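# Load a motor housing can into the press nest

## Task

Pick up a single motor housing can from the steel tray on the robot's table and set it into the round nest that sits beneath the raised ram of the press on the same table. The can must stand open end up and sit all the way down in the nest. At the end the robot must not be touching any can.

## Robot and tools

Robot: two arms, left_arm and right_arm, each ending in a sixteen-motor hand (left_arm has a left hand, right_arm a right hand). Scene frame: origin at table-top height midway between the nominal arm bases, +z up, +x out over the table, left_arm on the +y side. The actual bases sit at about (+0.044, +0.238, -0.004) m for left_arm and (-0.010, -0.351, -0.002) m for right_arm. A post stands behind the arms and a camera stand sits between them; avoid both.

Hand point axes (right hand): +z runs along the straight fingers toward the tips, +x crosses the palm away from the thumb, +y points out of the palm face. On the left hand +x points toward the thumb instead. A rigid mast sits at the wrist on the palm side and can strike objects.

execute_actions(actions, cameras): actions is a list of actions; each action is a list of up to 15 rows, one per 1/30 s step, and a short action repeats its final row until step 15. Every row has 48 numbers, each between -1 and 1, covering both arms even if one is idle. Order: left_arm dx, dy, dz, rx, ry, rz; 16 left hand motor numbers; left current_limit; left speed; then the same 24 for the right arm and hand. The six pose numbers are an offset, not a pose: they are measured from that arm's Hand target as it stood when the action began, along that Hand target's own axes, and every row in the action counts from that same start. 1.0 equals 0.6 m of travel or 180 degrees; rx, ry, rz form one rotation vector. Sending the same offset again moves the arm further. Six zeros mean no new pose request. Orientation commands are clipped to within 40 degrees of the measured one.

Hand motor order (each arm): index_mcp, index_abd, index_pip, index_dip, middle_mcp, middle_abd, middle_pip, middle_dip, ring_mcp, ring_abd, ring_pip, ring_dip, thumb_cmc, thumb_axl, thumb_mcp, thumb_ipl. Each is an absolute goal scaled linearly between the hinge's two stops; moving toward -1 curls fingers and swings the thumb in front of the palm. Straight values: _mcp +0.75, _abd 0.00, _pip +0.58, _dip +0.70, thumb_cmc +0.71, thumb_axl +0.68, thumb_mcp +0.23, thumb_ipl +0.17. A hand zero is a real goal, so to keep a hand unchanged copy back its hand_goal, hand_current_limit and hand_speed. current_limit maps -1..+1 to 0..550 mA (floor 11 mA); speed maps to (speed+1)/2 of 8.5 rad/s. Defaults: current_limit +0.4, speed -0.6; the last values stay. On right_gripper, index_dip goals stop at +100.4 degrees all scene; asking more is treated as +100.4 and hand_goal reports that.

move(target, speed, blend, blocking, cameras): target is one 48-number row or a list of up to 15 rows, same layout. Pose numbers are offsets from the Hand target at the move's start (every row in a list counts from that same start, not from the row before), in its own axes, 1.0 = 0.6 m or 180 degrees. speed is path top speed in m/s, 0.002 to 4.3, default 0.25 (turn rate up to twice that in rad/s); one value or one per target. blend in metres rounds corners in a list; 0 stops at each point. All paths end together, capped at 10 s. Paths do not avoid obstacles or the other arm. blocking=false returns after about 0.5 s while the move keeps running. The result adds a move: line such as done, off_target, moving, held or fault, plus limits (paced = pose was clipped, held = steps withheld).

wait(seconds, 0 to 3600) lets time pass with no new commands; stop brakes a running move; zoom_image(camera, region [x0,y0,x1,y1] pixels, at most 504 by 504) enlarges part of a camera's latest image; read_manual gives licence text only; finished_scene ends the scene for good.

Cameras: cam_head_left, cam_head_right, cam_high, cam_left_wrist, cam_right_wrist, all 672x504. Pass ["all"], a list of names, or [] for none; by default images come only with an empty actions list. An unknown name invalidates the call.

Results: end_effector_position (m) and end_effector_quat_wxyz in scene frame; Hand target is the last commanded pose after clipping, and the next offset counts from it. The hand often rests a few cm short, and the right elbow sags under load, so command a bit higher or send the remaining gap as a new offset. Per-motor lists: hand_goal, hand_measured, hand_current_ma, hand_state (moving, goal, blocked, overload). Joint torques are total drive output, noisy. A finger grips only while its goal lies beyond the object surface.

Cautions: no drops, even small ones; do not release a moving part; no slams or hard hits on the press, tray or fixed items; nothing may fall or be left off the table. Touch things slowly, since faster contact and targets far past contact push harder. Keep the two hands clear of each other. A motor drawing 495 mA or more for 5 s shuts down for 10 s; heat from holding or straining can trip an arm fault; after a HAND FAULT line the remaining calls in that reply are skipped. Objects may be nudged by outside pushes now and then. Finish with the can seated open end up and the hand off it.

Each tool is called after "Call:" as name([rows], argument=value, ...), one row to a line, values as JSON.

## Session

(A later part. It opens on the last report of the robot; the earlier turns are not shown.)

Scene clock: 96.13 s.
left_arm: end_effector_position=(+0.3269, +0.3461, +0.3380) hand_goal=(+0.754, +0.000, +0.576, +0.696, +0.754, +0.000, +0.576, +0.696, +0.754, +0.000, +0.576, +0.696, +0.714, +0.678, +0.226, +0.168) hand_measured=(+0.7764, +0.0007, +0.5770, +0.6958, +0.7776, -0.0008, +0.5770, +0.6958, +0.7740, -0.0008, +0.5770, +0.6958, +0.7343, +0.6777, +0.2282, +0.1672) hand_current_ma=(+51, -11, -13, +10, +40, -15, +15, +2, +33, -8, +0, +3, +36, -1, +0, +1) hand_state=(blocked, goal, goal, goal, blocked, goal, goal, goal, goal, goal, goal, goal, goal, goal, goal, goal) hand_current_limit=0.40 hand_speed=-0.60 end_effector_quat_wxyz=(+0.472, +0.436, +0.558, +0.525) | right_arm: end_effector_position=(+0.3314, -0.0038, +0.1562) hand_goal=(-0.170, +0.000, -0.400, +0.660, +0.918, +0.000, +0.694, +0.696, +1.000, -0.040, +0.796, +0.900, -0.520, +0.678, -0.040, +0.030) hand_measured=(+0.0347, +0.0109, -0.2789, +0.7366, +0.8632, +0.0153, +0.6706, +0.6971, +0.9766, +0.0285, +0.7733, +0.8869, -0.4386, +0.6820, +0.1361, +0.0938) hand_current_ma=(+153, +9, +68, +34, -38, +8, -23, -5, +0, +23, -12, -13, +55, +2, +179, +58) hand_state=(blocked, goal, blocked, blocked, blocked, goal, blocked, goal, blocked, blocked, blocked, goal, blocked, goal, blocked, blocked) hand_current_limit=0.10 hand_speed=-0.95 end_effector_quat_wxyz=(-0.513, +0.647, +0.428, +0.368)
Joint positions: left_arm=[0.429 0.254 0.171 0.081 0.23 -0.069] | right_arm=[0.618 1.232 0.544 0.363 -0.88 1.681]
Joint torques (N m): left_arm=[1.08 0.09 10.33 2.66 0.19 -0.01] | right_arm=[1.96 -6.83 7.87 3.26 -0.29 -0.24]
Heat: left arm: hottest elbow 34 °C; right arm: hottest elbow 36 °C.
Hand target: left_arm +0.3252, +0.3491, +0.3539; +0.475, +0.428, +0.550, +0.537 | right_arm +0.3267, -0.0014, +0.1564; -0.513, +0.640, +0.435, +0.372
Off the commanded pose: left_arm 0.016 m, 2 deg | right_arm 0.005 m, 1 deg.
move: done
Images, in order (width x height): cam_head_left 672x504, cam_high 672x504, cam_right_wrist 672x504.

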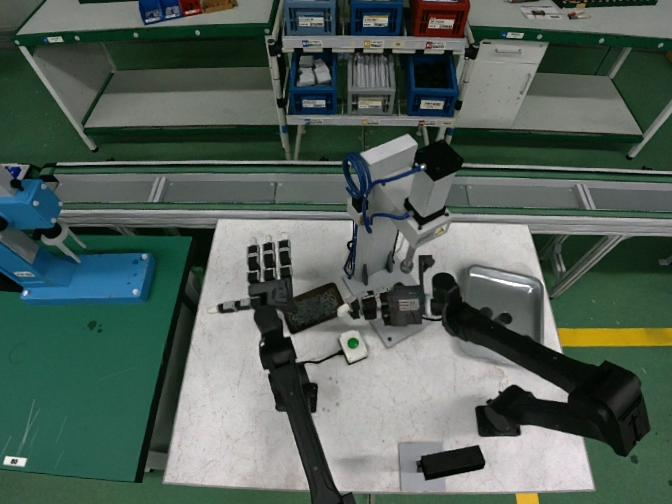

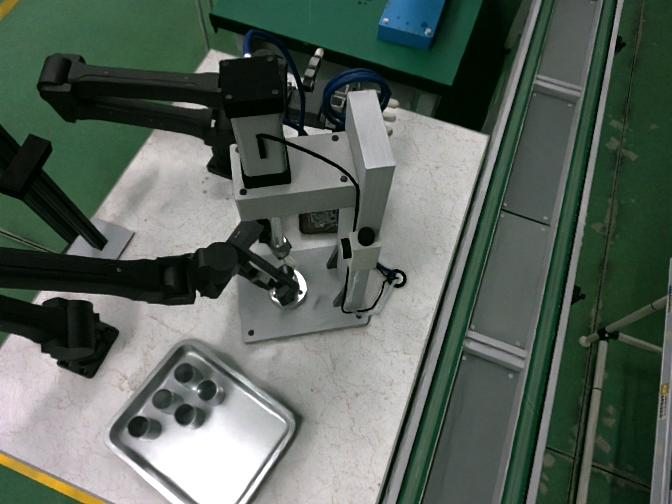

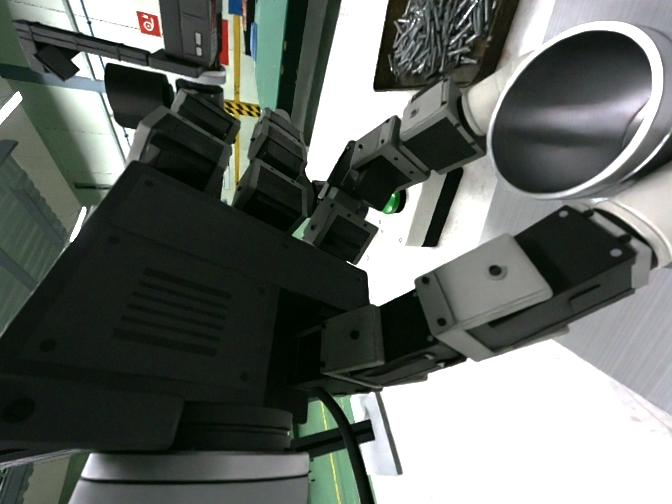

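Call:
move([
  [0,0,0,0,0,0,0.754,0,0.576,0.696,0.754,0,0.576,0.696,0.754,0,0.576,0.696,0.714,0.678,0.226,0.168,0.4,-0.6, -0.0077,-0.0045,-0.0005,-0.0064,-0.0243,0.0111,-0.17,0,-0.40,0.66,0.918,0,0.693,0.696,1.0,-0.04,0.796,0.9,-0.54,0.678,-0.04,0.03,0.1,-0.95],
  [0,0,0,0,0,0,0.754,0,0.576,0.696,0.754,0,0.576,0.696,0.754,0,0.576,0.696,0.714,0.678,0.226,0.168,0.4,-0.6, -0.0308,0.0039,0.0045,-0.0064,-0.0243,0.0111,-0.17,0,-0.40,0.66,0.918,0,0.693,0.696,1.0,-0.04,0.796,0.9,-0.54,0.678,-0.04,0.03,0.1,-0.95],
], speed=0.03, cameras=["cam_high","cam_right_wrist","cam_head_left"])

Call:
zoom_image(camera="cam_high", region=[260, 250, 320, 310])

Call:
zoom_image(camera="cam_head_left", region=[370, 260, 430, 320])

Scene clock: 99.73 s.
left_arm: end_effector_position=(+0.3269, +0.3461, +0.3380) hand_goal=(+0.754, +0.000, +0.576, +0.696, +0.754, +0.000, +0.576, +0.696, +0.754, +0.000, +0.576, +0.696, +0.714, +0.678, +0.226, +0.168) hand_measured=(+0.7764, -0.0008, +0.5770, +0.6958, +0.7776, +0.0007, +0.5770, +0.6958, +0.7728, +0.0007, +0.5770, +0.6958, +0.7343, +0.6777, +0.2282, +0.1681) hand_current_ma=(+46, -9, -6, +13, +37, -15, +11, +9, +32, -8, +4, +4, +30, -2, -3, -4) hand_state=(blocked, goal, goal, goal, blocked, goal, goal, goal, goal, goal, goal, goal, goal, goal, goal, goal) hand_current_limit=0.40 hand_speed=-0.60 end_effector_quat_wxyz=(+0.472, +0.436, +0.558, +0.525) | right_arm: end_effector_position=(+0.3202, -0.0080, +0.1409) hand_goal=(-0.170, +0.000, -0.400, +0.660, +0.918, +0.000, +0.694, +0.696, +1.000, -0.040, +0.796, +0.900, -0.540, +0.678, -0.040, +0.030) hand_measured=(+0.0359, -0.0638, -0.2802, +0.7315, +0.8632, +0.0153, +0.6706, +0.6958, +0.9754, +0.0285, +0.7733, +0.8869, -0.4512, +0.6777, +0.1371, +0.0947) hand_current_ma=(+152, -14, +69, +31, -40, +4, -17, -10, -1, +25, -15, -15, +58, -1, +179, +60) hand_state=(blocked, blocked, blocked, blocked, blocked, goal, blocked, goal, blocked, blocked, blocked, goal, blocked, goal, blocked, blocked) hand_current_limit=0.10 hand_speed=-0.95 end_effector_quat_wxyz=(-0.497, +0.668, +0.435, +0.343)
Joint positions: left_arm=[0.429 0.254 0.171 0.081 0.23 -0.069] | right_arm=[0.638 1.214 0.544 0.245 -0.852 1.633]
Joint torques (N m): left_arm=[1.08 -0.03 10.4 2.62 0.2 -0.01] | right_arm=[1.67 -4.13 9.76 2.92 -0.28 -0.22]
Heat: left arm: hottest elbow 34 °C; right arm: hottest elbow 36 °C.
Hand target: left_arm +0.3252, +0.3491, +0.3539; +0.475, +0.428, +0.550, +0.537 | right_arm +0.3227, -0.0022, +0.1380; -0.496, +0.666, +0.439, +0.343
Off the commanded pose: left_arm 0.016 m, 2 deg | right_arm 0.007 m, 1 deg.
move: done
Images, in order (width x height): cam_head_left 672x504, cam_high 672x504, cam_right_wrist 672x504.

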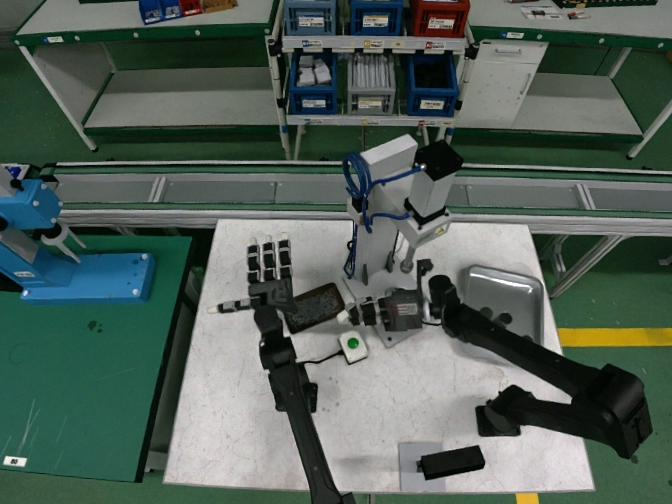

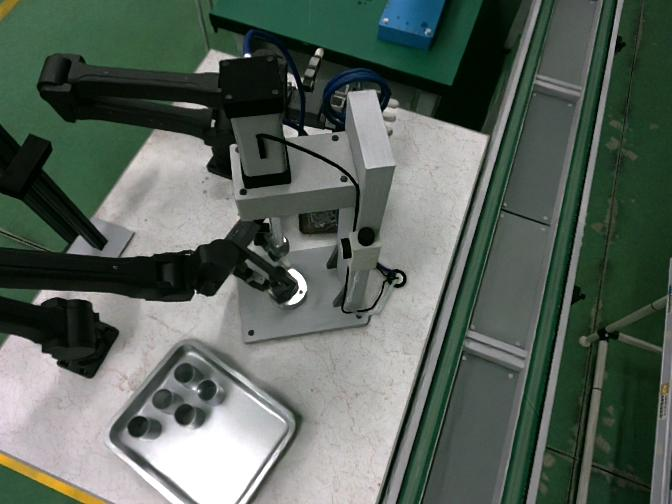

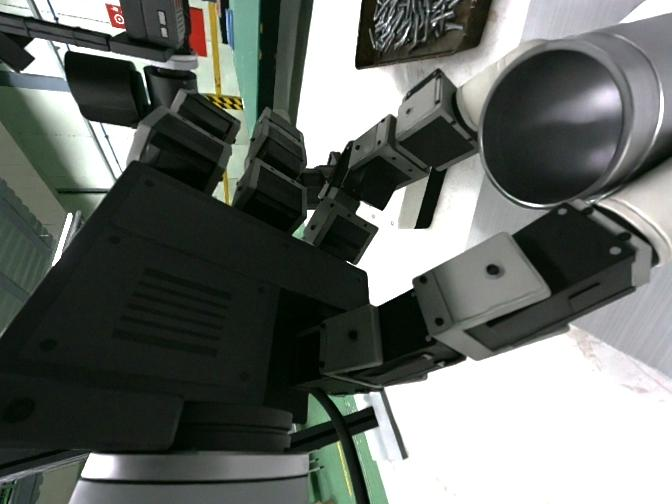

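Scaled by 8.400.

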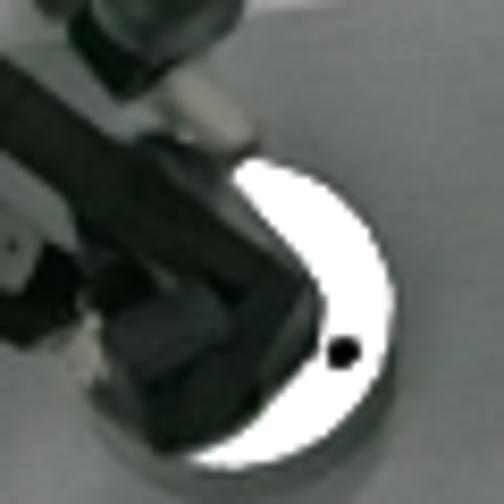

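Scaled by 8.400.

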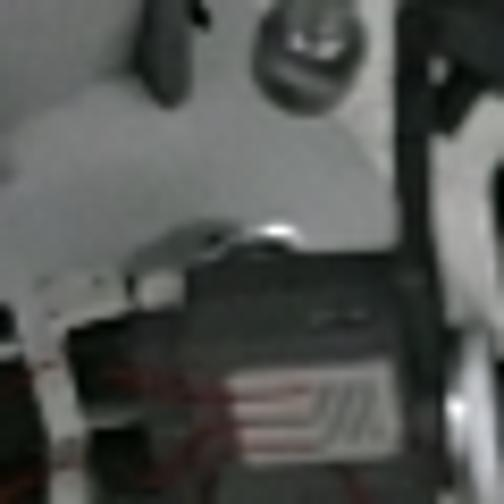

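Call:
move(target=[0,0,0,0,0,0,0.754,0,0.576,0.696,0.754,0,0.576,0.696,0.754,0,0.576,0.696,0.714,0.678,0.226,0.168,0.4,-0.6, 0.0063,0.0117,0.0052,0,0,0,-0.17,0,-0.40,0.66,0.918,0,0.693,0.696,1.0,-0.04,0.796,0.9,-0.54,0.678,-0.04,0.03,0.1,-0.95], speed=0.03, cameras=["cam_high","cam_right_wrist","cam_head_left"])

Call:
zoom_image(camera="cam_high", region=[260, 250, 320, 310])

Call:
zoom_image(camera="cam_head_left", region=[370, 260, 430, 320])

Scene clock: 101.07 s.
left_arm: end_effector_position=(+0.3269, +0.3461, +0.3380) hand_goal=(+0.754, +0.000, +0.576, +0.696, +0.754, +0.000, +0.576, +0.696, +0.754, +0.000, +0.576, +0.696, +0.714, +0.678, +0.226, +0.168) hand_measured=(+0.7764, +0.0007, +0.5770, +0.6958, +0.7776, -0.0008, +0.5770, +0.6958, +0.7728, +0.0007, +0.5770, +0.6958, +0.7343, +0.6777, +0.2282, +0.1681) hand_current_ma=(+53, -10, -10, +6, +37, -6, +13, +11, +36, -9, +5, +1, +30, +2, -6, -3) hand_state=(blocked, goal, goal, goal, blocked, goal, goal, goal, goal, goal, goal, goal, goal, goal, goal, goal) hand_current_limit=0.40 hand_speed=-0.60 end_effector_quat_wxyz=(+0.472, +0.436, +0.558, +0.525) | right_arm: end_effector_position=(+0.3201, -0.0062, +0.1307) hand_goal=(-0.170, +0.000, -0.400, +0.660, +0.918, +0.000, +0.694, +0.696, +1.000, -0.040, +0.796, +0.900, -0.540, +0.678, -0.040, +0.030) hand_measured=(+0.0383, -0.0682, -0.2789, +0.7327, +0.8644, +0.0153, +0.6719, +0.6958, +0.9766, +0.0285, +0.7733, +0.8869, -0.4776, +0.6756, +0.1361, +0.0938) hand_current_ma=(+155, -12, +68, +30, -37, +9, -18, -12, -4, +22, -10, -16, +36, -1, +183, +62) hand_state=(blocked, blocked, blocked, blocked, blocked, goal, blocked, goal, blocked, blocked, blocked, goal, blocked, goal, blocked, blocked) hand_current_limit=0.10 hand_speed=-0.95 end_effector_quat_wxyz=(-0.498, +0.671, +0.436, +0.334)
Joint positions: left_arm=[0.429 0.254 0.171 0.081 0.23 -0.069] | right_arm=[0.638 1.242 0.544 0.252 -0.859 1.626]
Joint torques (N m): left_arm=[1.08 0.03 10.41 2.63 0.19 -0.01] | right_arm=[0.91 -4.78 11.29 2.7 -0.31 -0.2]
Heat: left arm: hottest elbow 34 °C; right arm: hottest elbow 36 °C.
Hand target: left_arm +0.3252, +0.3491, +0.3539; +0.475, +0.428, +0.550, +0.537 | right_arm +0.3306, +0.0010, +0.1381; -0.496, +0.666, +0.439, +0.343
Off the commanded pose: left_arm 0.016 m, 2 deg | right_arm 0.015 m, 1 deg.
move: off_target (right_arm)
Images, in order (width x height): cam_head_left 672x504, cam_high 672x504, cam_right_wrist 672x504.

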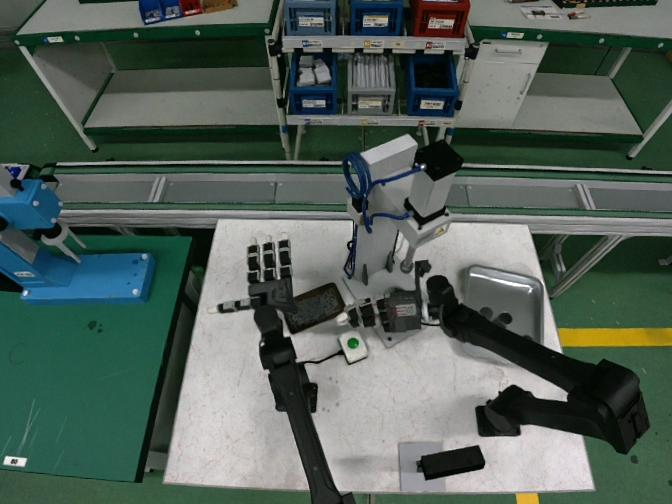

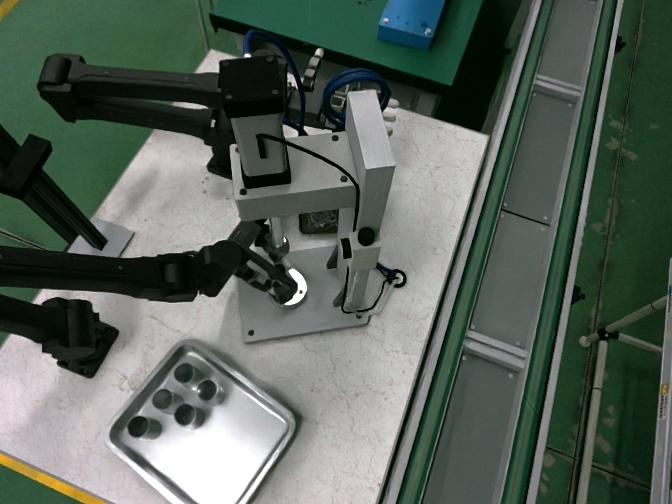

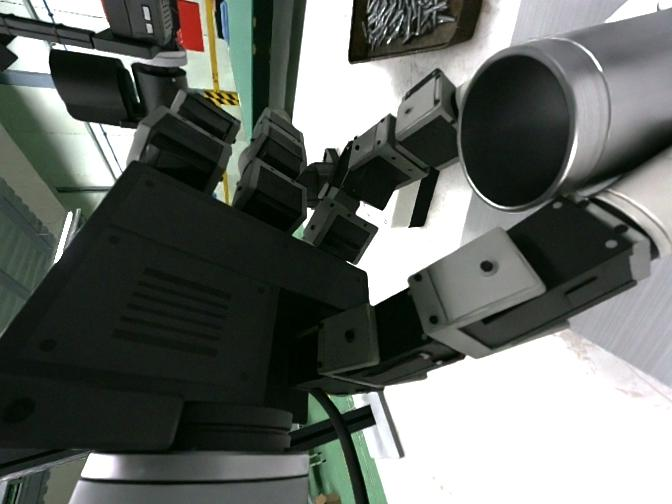

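Scaled by 8.400.

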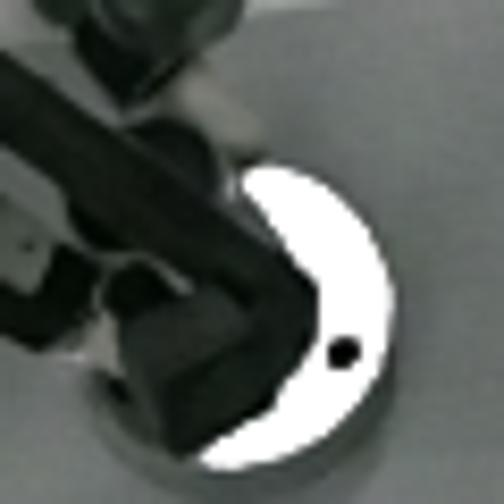

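Scaled by 8.400.

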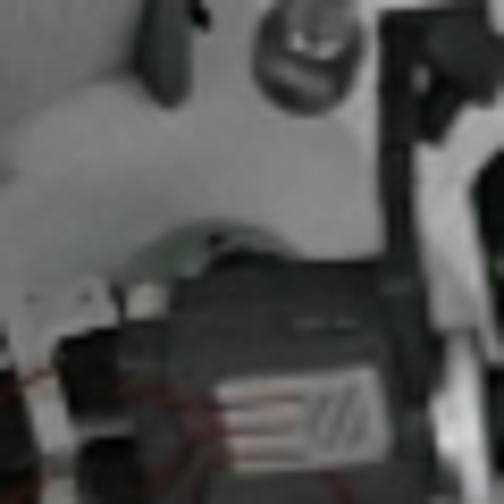

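Call:
move(target=[0,0,0,0,0,0,0.754,0,0.576,0.696,0.754,0,0.576,0.696,0.754,0,0.576,0.696,0.714,0.678,0.226,0.168,0.4,-0.6, 0.0262,0.014,0.0058,0,0,0,-0.17,0,-0.40,0.66,0.918,0,0.693,0.696,1.0,-0.04,0.796,0.9,-0.54,0.678,-0.04,0.03,0.1,-0.95], speed=0.03, cameras=["cam_high","cam_right_wrist","cam_head_left"])

Call:
zoom_image(camera="cam_high", region=[260, 250, 320, 310])

Call:
zoom_image(camera="cam_head_left", region=[370, 260, 430, 320])

Scene clock: 102.40 s.
left_arm: end_effector_position=(+0.3269, +0.3461, +0.3380) hand_goal=(+0.754, +0.000, +0.576, +0.696, +0.754, +0.000, +0.576, +0.696, +0.754, +0.000, +0.576, +0.696, +0.714, +0.678, +0.226, +0.168) hand_measured=(+0.7764, +0.0007, +0.5770, +0.6958, +0.7776, -0.0008, +0.5770, +0.6958, +0.7740, +0.0007, +0.5770, +0.6971, +0.7343, +0.6777, +0.2282, +0.1681) hand_current_ma=(+53, -13, -10, +10, +43, -8, +15, +10, +34, -10, +0, +2, +28, -3, -9, -5) hand_state=(blocked, goal, goal, goal, blocked, goal, goal, goal, goal, goal, goal, goal, goal, goal, goal, goal) hand_current_limit=0.40 hand_speed=-0.60 end_effector_quat_wxyz=(+0.472, +0.436, +0.558, +0.525) | right_arm: end_effector_position=(+0.3242, -0.0025, +0.1304) hand_goal=(-0.170, +0.000, -0.400, +0.660, +0.918, +0.000, +0.694, +0.696, +1.000, -0.040, +0.796, +0.900, -0.540, +0.678, -0.040, +0.030) hand_measured=(+0.0359, -0.0272, -0.2802, +0.7315, +0.8656, +0.0153, +0.6719, +0.6958, +0.9766, +0.0285, +0.7733, +0.8869, -0.4776, +0.6798, +0.1371, +0.0947) hand_current_ma=(+150, +1, +69, +33, -37, +3, -20, -7, -1, +23, -16, -14, +37, +1, +179, +59) hand_state=(blocked, blocked, blocked, blocked, blocked, goal, blocked, goal, blocked, blocked, blocked, goal, blocked, goal, blocked, blocked) hand_current_limit=0.10 hand_speed=-0.95 end_effector_quat_wxyz=(-0.498, +0.674, +0.436, +0.328)
Joint positions: left_arm=[0.429 0.254 0.171 0.081 0.23 -0.069] | right_arm=[0.638 1.258 0.567 0.23 -0.862 1.625]
Joint torques (N m): left_arm=[1.08 0.03 10.35 2.62 0.19 -0.01] | right_arm=[-0.03 -5.25 13.57 2.1 -0.57 -0.26]
Heat: left arm: hottest elbow 34 °C; right arm: hottest elbow 36 °C.
Hand target: left_arm +0.3252, +0.3491, +0.3539; +0.475, +0.428, +0.550, +0.537 | right_arm +0.3444, +0.0071, +0.1480; -0.496, +0.666, +0.439, +0.343
Off the commanded pose: left_arm 0.016 m, 2 deg | right_arm 0.029 m, 2 deg.
move: off_target (right_arm)
Images, in order (width x height): cam_head_left 672x504, cam_high 672x504, cam_right_wrist 672x504.

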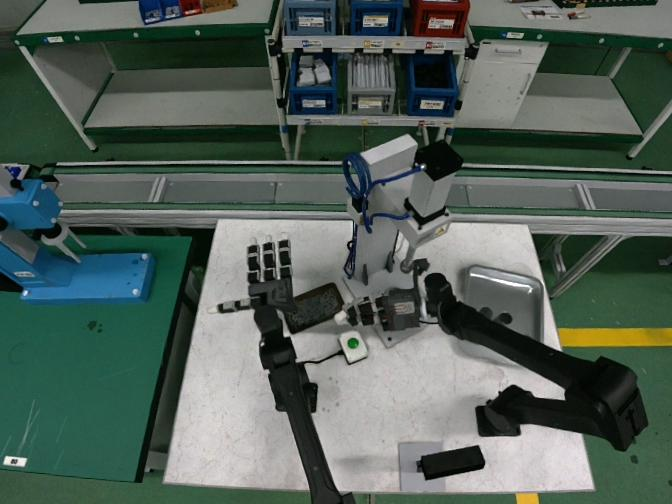

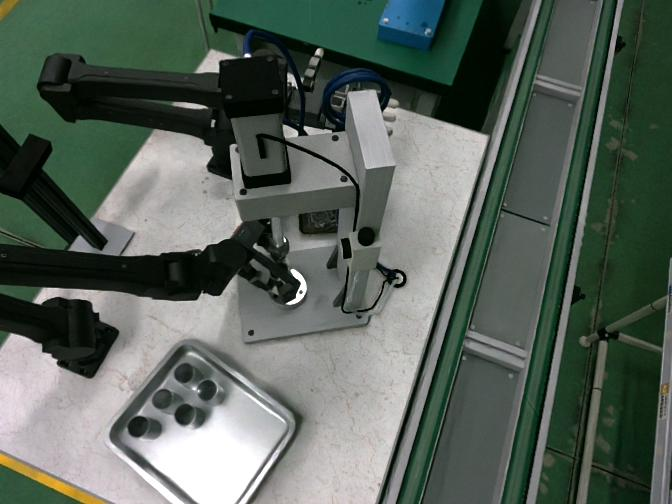

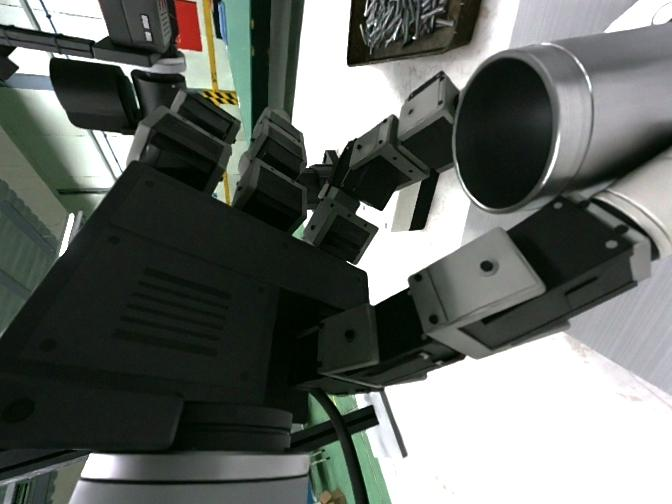

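Scaled by 8.400.

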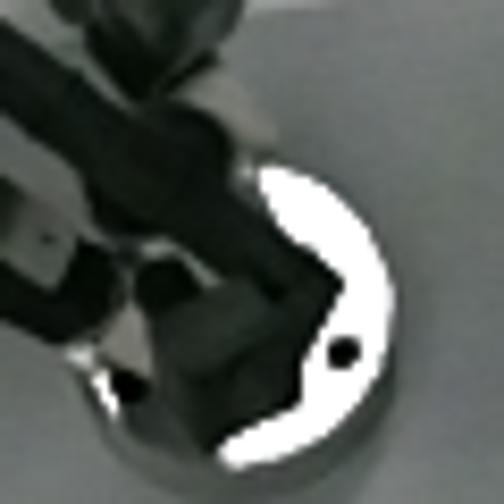

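Scaled by 8.400.

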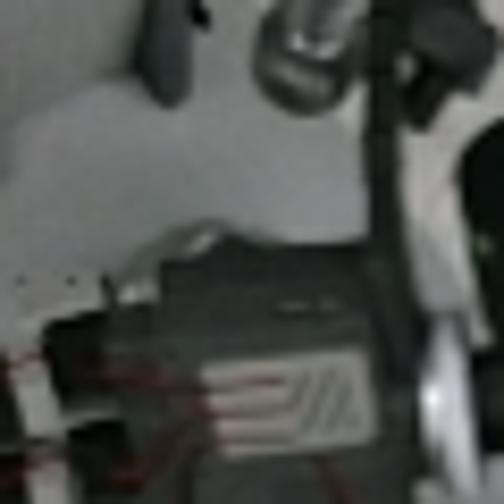

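Call:
move(target=[0,0,0,0,0,0,0.754,0,0.576,0.696,0.754,0,0.576,0.696,0.754,0,0.576,0.696,0.714,0.678,0.226,0.168,0.4,-0.6, 0.0102,0.0178,0.0085,0,0,0,-0.17,0,-0.40,0.66,0.918,0,0.693,0.696,1.0,-0.04,0.796,0.9,-0.54,0.678,-0.04,0.03,0.1,-0.95], speed=0.03, cameras=["cam_high","cam_right_wrist","cam_head_left"])

Call:
zoom_image(camera="cam_high", region=[260, 250, 320, 310])

Call:
zoom_image(camera="cam_right_wrist", region=[422, 0, 672, 250])

Scene clock: 103.87 s.
left_arm: end_effector_position=(+0.3269, +0.3461, +0.3380) hand_goal=(+0.754, +0.000, +0.576, +0.696, +0.754, +0.000, +0.576, +0.696, +0.754, +0.000, +0.576, +0.696, +0.714, +0.678, +0.226, +0.168) hand_measured=(+0.7764, +0.0007, +0.5770, +0.6958, +0.7776, +0.0007, +0.5770, +0.6971, +0.7740, -0.0008, +0.5770, +0.6958, +0.7343, +0.6777, +0.2282, +0.1672) hand_current_ma=(+53, -7, -3, +6, +45, -10, +2, +14, +33, -5, +0, -1, +30, +0, -1, -1) hand_state=(blocked, goal, goal, goal, blocked, goal, goal, goal, goal, goal, goal, goal, goal, goal, goal, goal) hand_current_limit=0.40 hand_speed=-0.60 end_effector_quat_wxyz=(+0.472, +0.436, +0.558, +0.525) | right_arm: end_effector_position=(+0.3345, +0.0028, +0.1279) hand_goal=(-0.170, +0.000, -0.400, +0.660, +0.918, +0.000, +0.694, +0.696, +1.000, -0.040, +0.796, +0.900, -0.540, +0.678, -0.040, +0.030) hand_measured=(+0.0359, +0.0036, -0.2802, +0.7315, +0.8644, +0.0153, +0.6719, +0.6958, +0.9766, +0.0285, +0.7733, +0.8869, -0.4788, +0.6809, +0.1262, +0.0938) hand_current_ma=(+155, +12, +69, +33, -40, +6, -19, -5, -1, +25, -13, -14, +41, +4, +170, +57) hand_state=(blocked, goal, blocked, blocked, blocked, goal, blocked, goal, blocked, blocked, blocked, goal, blocked, goal, blocked, blocked) hand_current_limit=0.10 hand_speed=-0.95 end_effector_quat_wxyz=(-0.499, +0.677, +0.434, +0.323)
Joint positions: left_arm=[0.429 0.254 0.171 0.081 0.23 -0.069] | right_arm=[0.631 1.296 0.598 0.226 -0.87 1.625]
Joint torques (N m): left_arm=[1.03 0.03 10.36 2.63 0.19 0] | right_arm=[-0.21 -6.12 13.63 2.13 -0.59 -0.31]
Heat: left arm: hottest elbow 34 °C; right arm: hottest elbow 36 °C.
Hand target: left_arm +0.3252, +0.3491, +0.3539; +0.475, +0.428, +0.550, +0.537 | right_arm +0.3567, +0.0122, +0.1484; -0.496, +0.666, +0.439, +0.343
Off the commanded pose: left_arm 0.016 m, 2 deg | right_arm 0.031 m, 3 deg.
move: off_target (right_arm)
Images, in order (width x height): cam_head_left 672x504, cam_high 672x504, cam_right_wrist 672x504.

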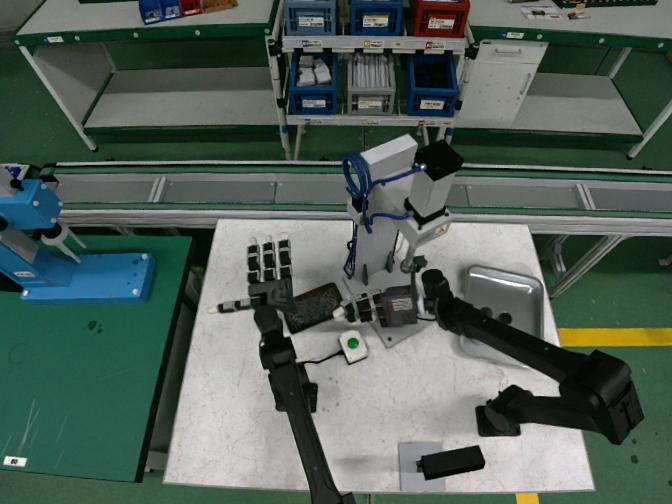

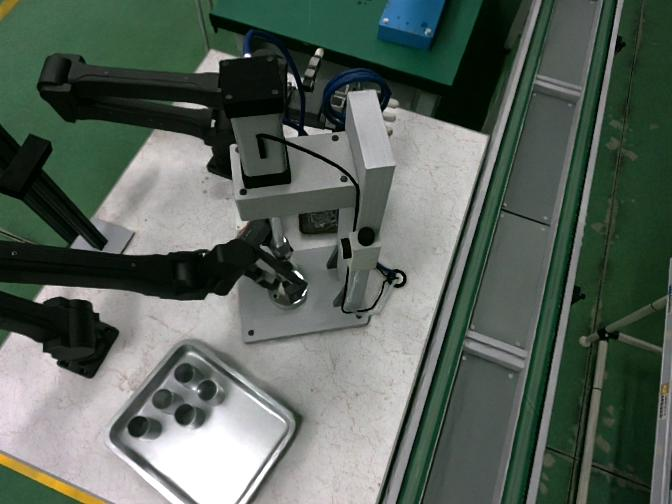

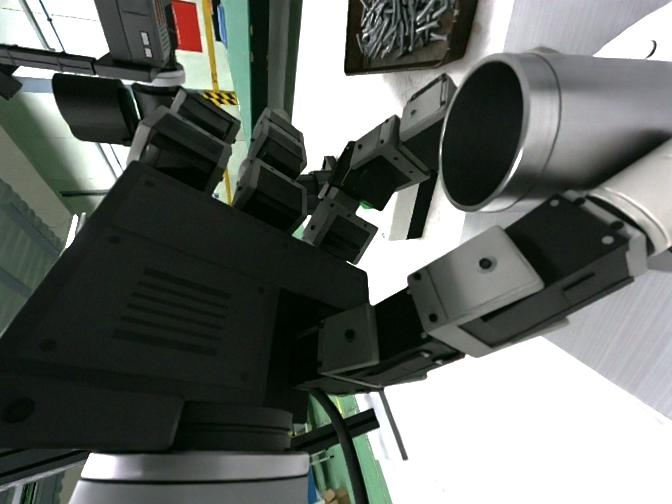

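Scaled by 8.400.

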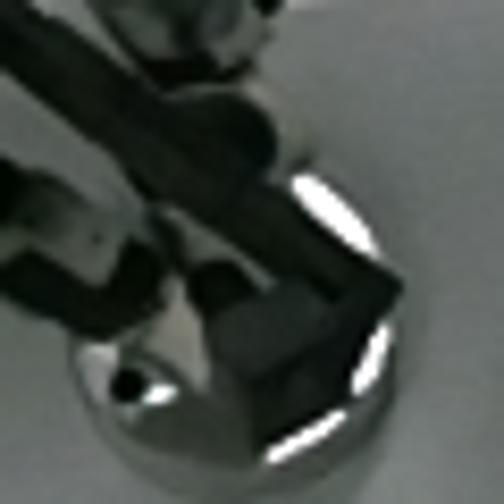

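Scaled by 2.016.

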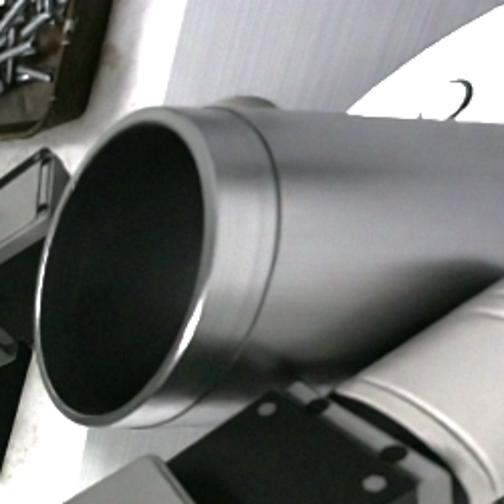

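Call:
move(target=[0,0,0,0,0,0,0.754,0,0.576,0.696,0.754,0,0.576,0.696,0.754,0,0.576,0.696,0.714,0.678,0.226,0.168,0.4,-0.6, 0.0063,0.0117,0.0052,0,0,0,-0.17,0,-0.40,0.66,0.918,0,0.693,0.696,1.0,-0.04,0.796,0.9,-0.54,0.678,-0.04,0.03,0.1,-0.95], speed=0.03, cameras=["cam_high","cam_right_wrist","cam_head_left"])

Call:
zoom_image(camera="cam_high", region=[260, 250, 320, 310])

Call:
zoom_image(camera="cam_right_wrist", region=[422, 0, 672, 250])

Scene clock: 104.83 s.
left_arm: end_effector_position=(+0.3269, +0.3461, +0.3380) hand_goal=(+0.754, +0.000, +0.576, +0.696, +0.754, +0.000, +0.576, +0.696, +0.754, +0.000, +0.576, +0.696, +0.714, +0.678, +0.226, +0.168) hand_measured=(+0.7776, -0.0008, +0.5770, +0.6958, +0.7776, +0.0007, +0.5770, +0.6958, +0.7728, -0.0008, +0.5770, +0.6958, +0.7343, +0.6777, +0.2282, +0.1681) hand_current_ma=(+52, -15, -3, +4, +40, -10, +4, +3, +31, -7, +4, +5, +29, -3, -6, +1) hand_state=(blocked, goal, goal, goal, blocked, goal, goal, goal, goal, goal, goal, goal, goal, goal, goal, goal) hand_current_limit=0.40 hand_speed=-0.60 end_effector_quat_wxyz=(+0.472, +0.436, +0.558, +0.525) | right_arm: end_effector_position=(+0.3447, +0.0051, +0.1286) hand_goal=(-0.170, +0.000, -0.400, +0.660, +0.918, +0.000, +0.694, +0.696, +1.000, -0.040, +0.796, +0.900, -0.540, +0.678, -0.040, +0.030) hand_measured=(+0.0227, +0.0065, -0.2802, +0.7289, +0.8644, +0.0153, +0.6719, +0.6958, +0.9766, +0.0285, +0.7733, +0.8869, -0.4788, +0.6809, +0.0758, +0.0852) hand_current_ma=(+142, +8, +65, +34, -42, +8, -21, -8, -3, +20, -15, -16, +39, +3, +112, +51) hand_state=(blocked, goal, blocked, blocked, blocked, goal, blocked, goal, blocked, blocked, blocked, goal, blocked, goal, blocked, blocked) hand_current_limit=0.10 hand_speed=-0.95 end_effector_quat_wxyz=(-0.498, +0.678, +0.433, +0.325)
Joint positions: left_arm=[0.429 0.254 0.171 0.081 0.23 -0.069] | right_arm=[0.622 1.32 0.621 0.224 -0.874 1.619]
Joint torques (N m): left_arm=[1.03 -0.03 10.35 2.66 0.19 0] | right_arm=[0.09 -6.65 13.45 2.1 -0.68 -0.29]
Heat: left arm: hottest elbow 34 °C; right arm: hottest elbow 36 °C.
Hand target: left_arm +0.3252, +0.3491, +0.3539; +0.475, +0.428, +0.550, +0.537 | right_arm +0.3648, +0.0152, +0.1483; -0.496, +0.666, +0.439, +0.343
Off the commanded pose: left_arm 0.016 m, 2 deg | right_arm 0.030 m, 3 deg.
move: off_target (right_arm)
Images, in order (width x height): cam_head_left 672x504, cam_high 672x504, cam_right_wrist 672x504.

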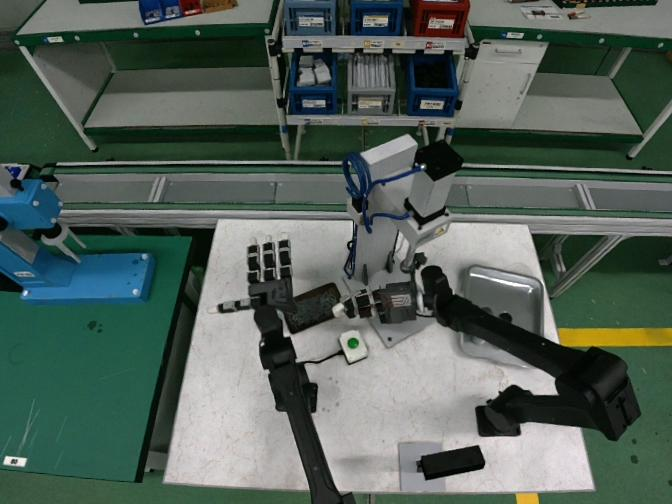

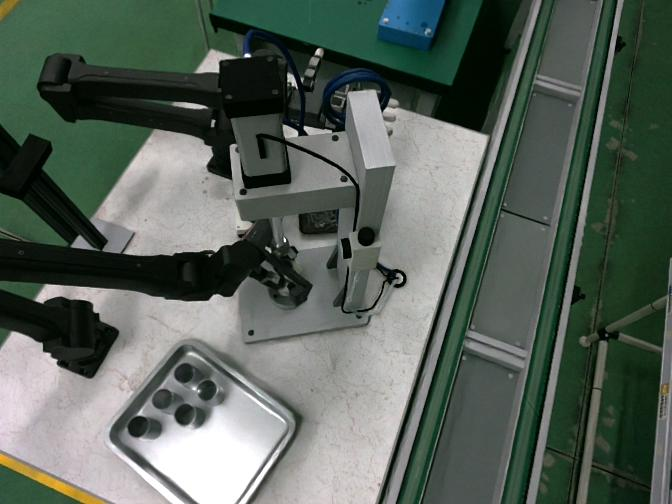

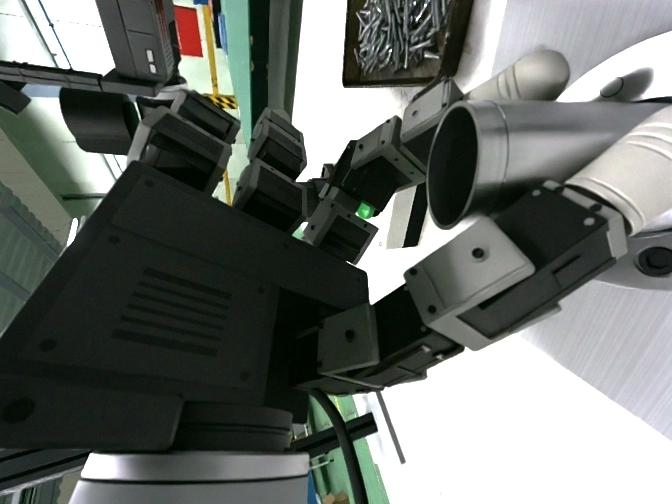

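Scaled by 8.400.

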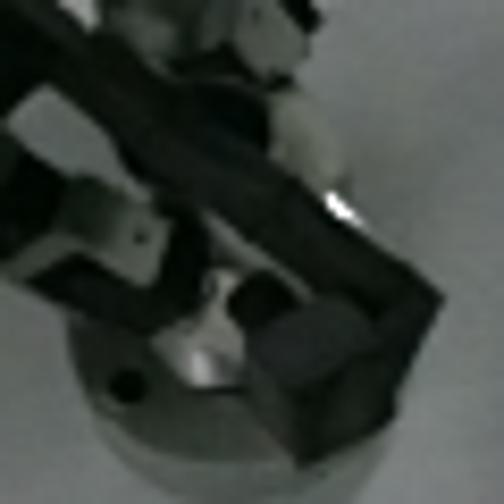

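Scaled by 2.016.

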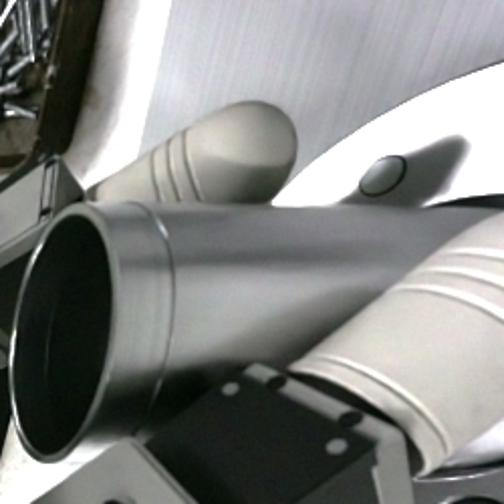

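Call:
move(target=[0,0,0,0,0,0,0.754,0,0.576,0.696,0.754,0,0.576,0.696,0.754,0,0.576,0.696,0.714,0.678,0.226,0.168,0.4,-0.6, -0.0382,-0.0073,-0.0052,0,0,0,-0.12,0,-0.40,0.66,0.918,0,0.693,0.696,1.0,-0.04,0.796,0.9,-0.54,0.678,0.02,0.03,0.1,-0.9], speed=0.05, cameras=["cam_right_wrist"])

Scene clock: 107.53 s.
left_arm: end_effector_position=(+0.3269, +0.3461, +0.3380) hand_goal=(+0.754, +0.000, +0.576, +0.696, +0.754, +0.000, +0.576, +0.696, +0.754, +0.000, +0.576, +0.696, +0.714, +0.678, +0.226, +0.168) hand_measured=(+0.7764, +0.0007, +0.5770, +0.6958, +0.7776, +0.0007, +0.5757, +0.6958, +0.7740, -0.0008, +0.5770, +0.6958, +0.7330, +0.6777, +0.2282, +0.1681) hand_current_ma=(+49, -13, -2, +4, +40, -9, +19, +10, +30, -10, +2, -1, +31, -7, -3, +1) hand_state=(blocked, goal, goal, goal, blocked, goal, goal, goal, goal, goal, goal, goal, goal, goal, goal, goal) hand_current_limit=0.40 hand_speed=-0.60 end_effector_quat_wxyz=(+0.472, +0.436, +0.558, +0.525) | right_arm: end_effector_position=(+0.3487, +0.0080, +0.1330) hand_goal=(-0.120, +0.000, -0.400, +0.660, +0.918, +0.000, +0.694, +0.696, +1.000, -0.040, +0.796, +0.900, -0.540, +0.678, +0.020, +0.030) hand_measured=(+0.0190, +0.0095, -0.2943, +0.7174, +0.8644, +0.0153, +0.6719, +0.6958, +0.9766, +0.0285, +0.7733, +0.8869, -0.4788, +0.6841, +0.0748, +0.0633) hand_current_ma=(+89, +10, +59, +22, -36, +5, -17, -6, -4, +27, -11, -14, +42, +6, +47, +30) hand_state=(blocked, goal, blocked, blocked, blocked, goal, blocked, goal, blocked, blocked, blocked, goal, blocked, goal, blocked, blocked) hand_current_limit=0.10 hand_speed=-0.90 end_effector_quat_wxyz=(-0.498, +0.669, +0.436, +0.337)
Joint positions: left_arm=[0.429 0.254 0.171 0.081 0.23 -0.069] | right_arm=[0.622 1.327 0.621 0.261 -0.874 1.618]
Joint torques (N m): left_arm=[1.08 0.15 10.37 2.65 0.19 0] | right_arm=[0.44 -6.95 8.36 3.14 -0.54 -0.27]
Heat: left arm: hottest elbow 35 °C; right arm: hottest elbow 36 °C.
Hand target: left_arm +0.3252, +0.3491, +0.3539; +0.475, +0.428, +0.550, +0.537 | right_arm +0.3520, +0.0071, +0.1303; -0.496, +0.666, +0.439, +0.343
Off the commanded pose: left_arm 0.016 m, 2 deg | right_arm 0.004 m, 1 deg.
move: done

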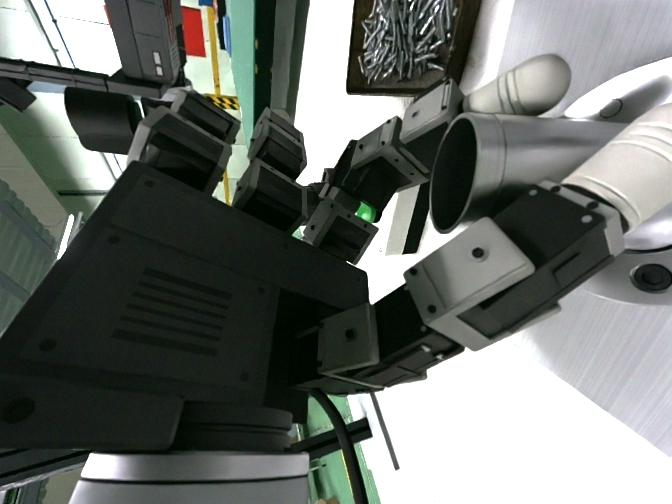

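Call:
zoom_image(camera="cam_right_wrist", region=[412, 30, 672, 310])

Scaled by 1.800.

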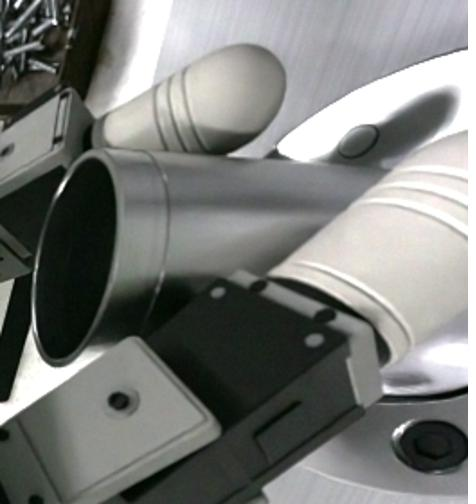

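Call:
move(target=[0,0,0,0,0,0,0.754,0,0.576,0.696,0.754,0,0.576,0.696,0.754,0,0.576,0.696,0.714,0.678,0.226,0.168,0.4,-0.6, -0.0212,-0.0268,-0.0087,0,0,0,0.06,0,-0.27,0.696,0.918,0,0.693,0.696,1.0,-0.04,0.796,0.9,-0.52,0.678,0.16,0.06,0.1,-0.8], speed=0.08, cameras=["cam_right_wrist","cam_high","cam_head_left"])

Call:
zoom_image(camera="cam_high", region=[260, 250, 320, 310])

Scene clock: 109.73 s.
left_arm: end_effector_position=(+0.3269, +0.3461, +0.3380) hand_goal=(+0.754, +0.000, +0.576, +0.696, +0.754, +0.000, +0.576, +0.696, +0.754, +0.000, +0.576, +0.696, +0.714, +0.678, +0.226, +0.168) hand_measured=(+0.7764, +0.0007, +0.5770, +0.6958, +0.7776, +0.0007, +0.5770, +0.6958, +0.7740, +0.0007, +0.5757, +0.6958, +0.7330, +0.6777, +0.2282, +0.1681) hand_current_ma=(+48, -11, -7, +1, +38, -8, +15, +6, +38, -6, +6, -2, +30, -6, +0, -5) hand_state=(blocked, goal, goal, goal, blocked, goal, goal, goal, goal, goal, goal, goal, goal, goal, goal, goal) hand_current_limit=0.40 hand_speed=-0.60 end_effector_quat_wxyz=(+0.472, +0.436, +0.558, +0.525) | right_arm: end_effector_position=(+0.3375, -0.0003, +0.1244) hand_goal=(+0.060, +0.000, -0.270, +0.696, +0.918, +0.000, +0.694, +0.696, +1.000, -0.040, +0.796, +0.900, -0.520, +0.678, +0.160, +0.060) hand_measured=(+0.0733, +0.0095, -0.2584, +0.7136, +0.8644, +0.0153, +0.6719, +0.6958, +0.9766, +0.0285, +0.7733, +0.8869, -0.4788, +0.6841, +0.1460, +0.0595) hand_current_ma=(-5, +10, -1, +2, -39, +5, -17, -6, -2, +23, -13, -13, +25, +3, +1, +8) hand_state=(goal, goal, goal, goal, blocked, goal, blocked, goal, blocked, blocked, blocked, goal, blocked, goal, goal, goal) hand_current_limit=0.10 hand_speed=-0.80 end_effector_quat_wxyz=(-0.495, +0.671, +0.435, +0.339)
Joint positions: left_arm=[0.429 0.254 0.171 0.081 0.23 -0.069] | right_arm=[0.626 1.307 0.575 0.286 -0.862 1.618]
Joint torques (N m): left_arm=[1.14 0.03 10.37 2.63 0.19 -0.01] | right_arm=[1.79 -8.41 7.35 3.1 -0.31 -0.14]
Heat: left arm: hottest elbow 35 °C; right arm: hottest elbow 36 °C.
Hand target: left_arm +0.3252, +0.3491, +0.3539; +0.475, +0.428, +0.550, +0.537 | right_arm +0.3322, +0.0009, +0.1261; -0.496, +0.666, +0.439, +0.343
Off the commanded pose: left_arm 0.016 m, 2 deg | right_arm 0.006 m, 1 deg.
move: done
Images, in order (width x height): cam_head_left 672x504, cam_high 672x504, cam_right_wrist 672x504.

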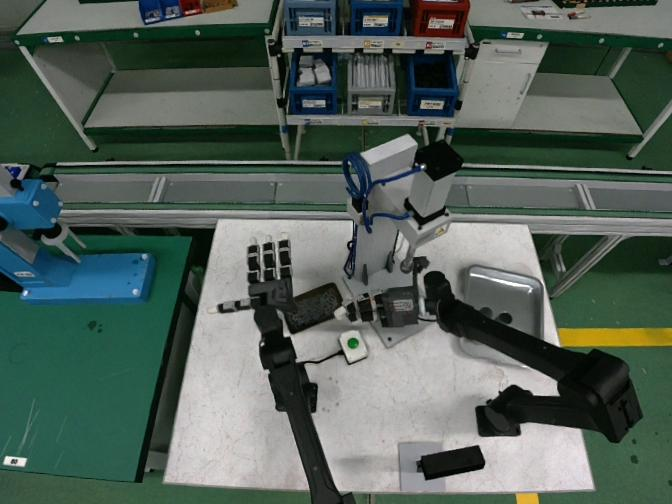

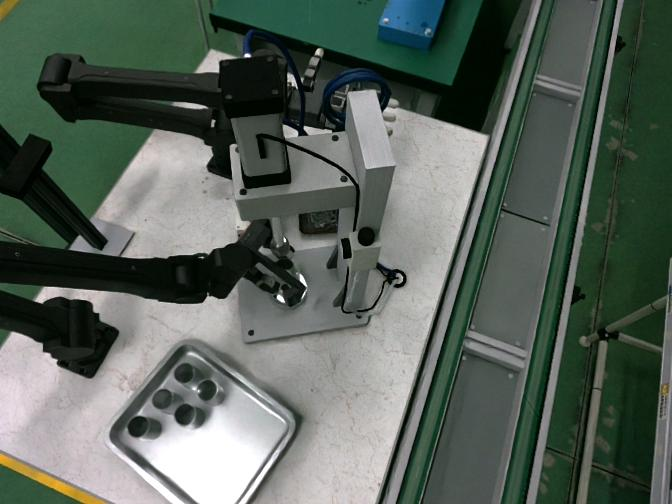

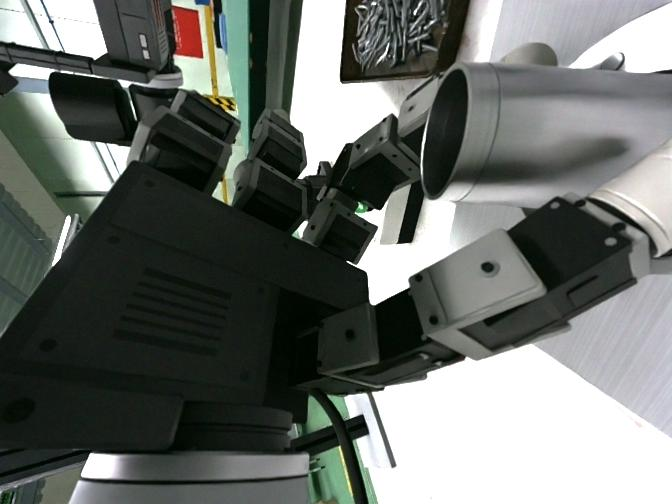

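Scaled by 8.400.

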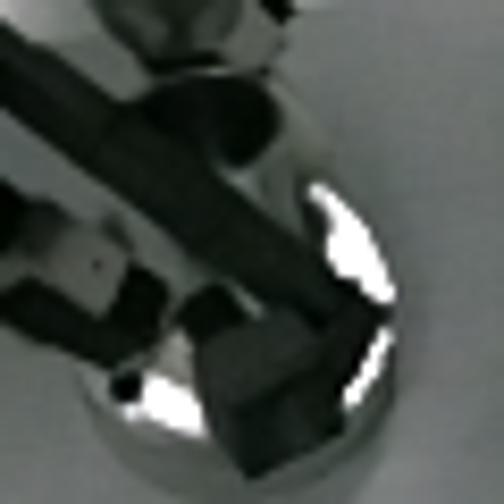

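Call:
zoom_image(camera="cam_high", region=[265, 245, 305, 290])

Call:
zoom_image(camera="cam_head_left", region=[370, 250, 430, 320])

Call:
zoom_image(camera="cam_right_wrist", region=[412, 0, 672, 280])

Scaled by 11.200.

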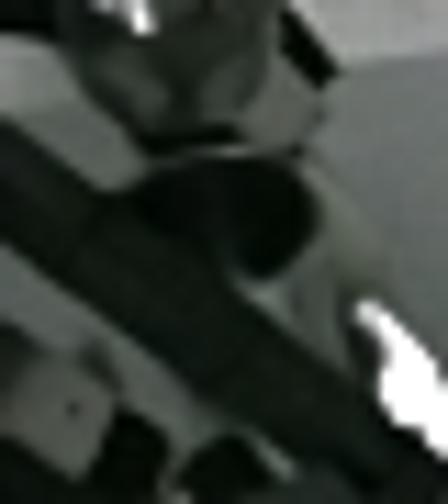

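Scaled by 7.200.

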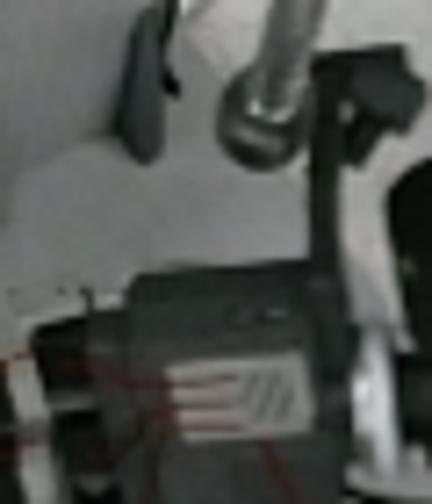

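Scaled by 1.800.

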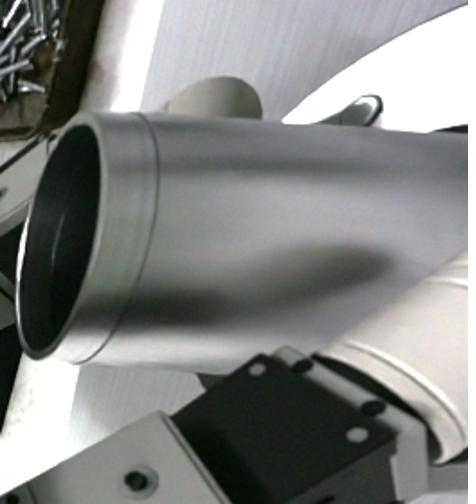

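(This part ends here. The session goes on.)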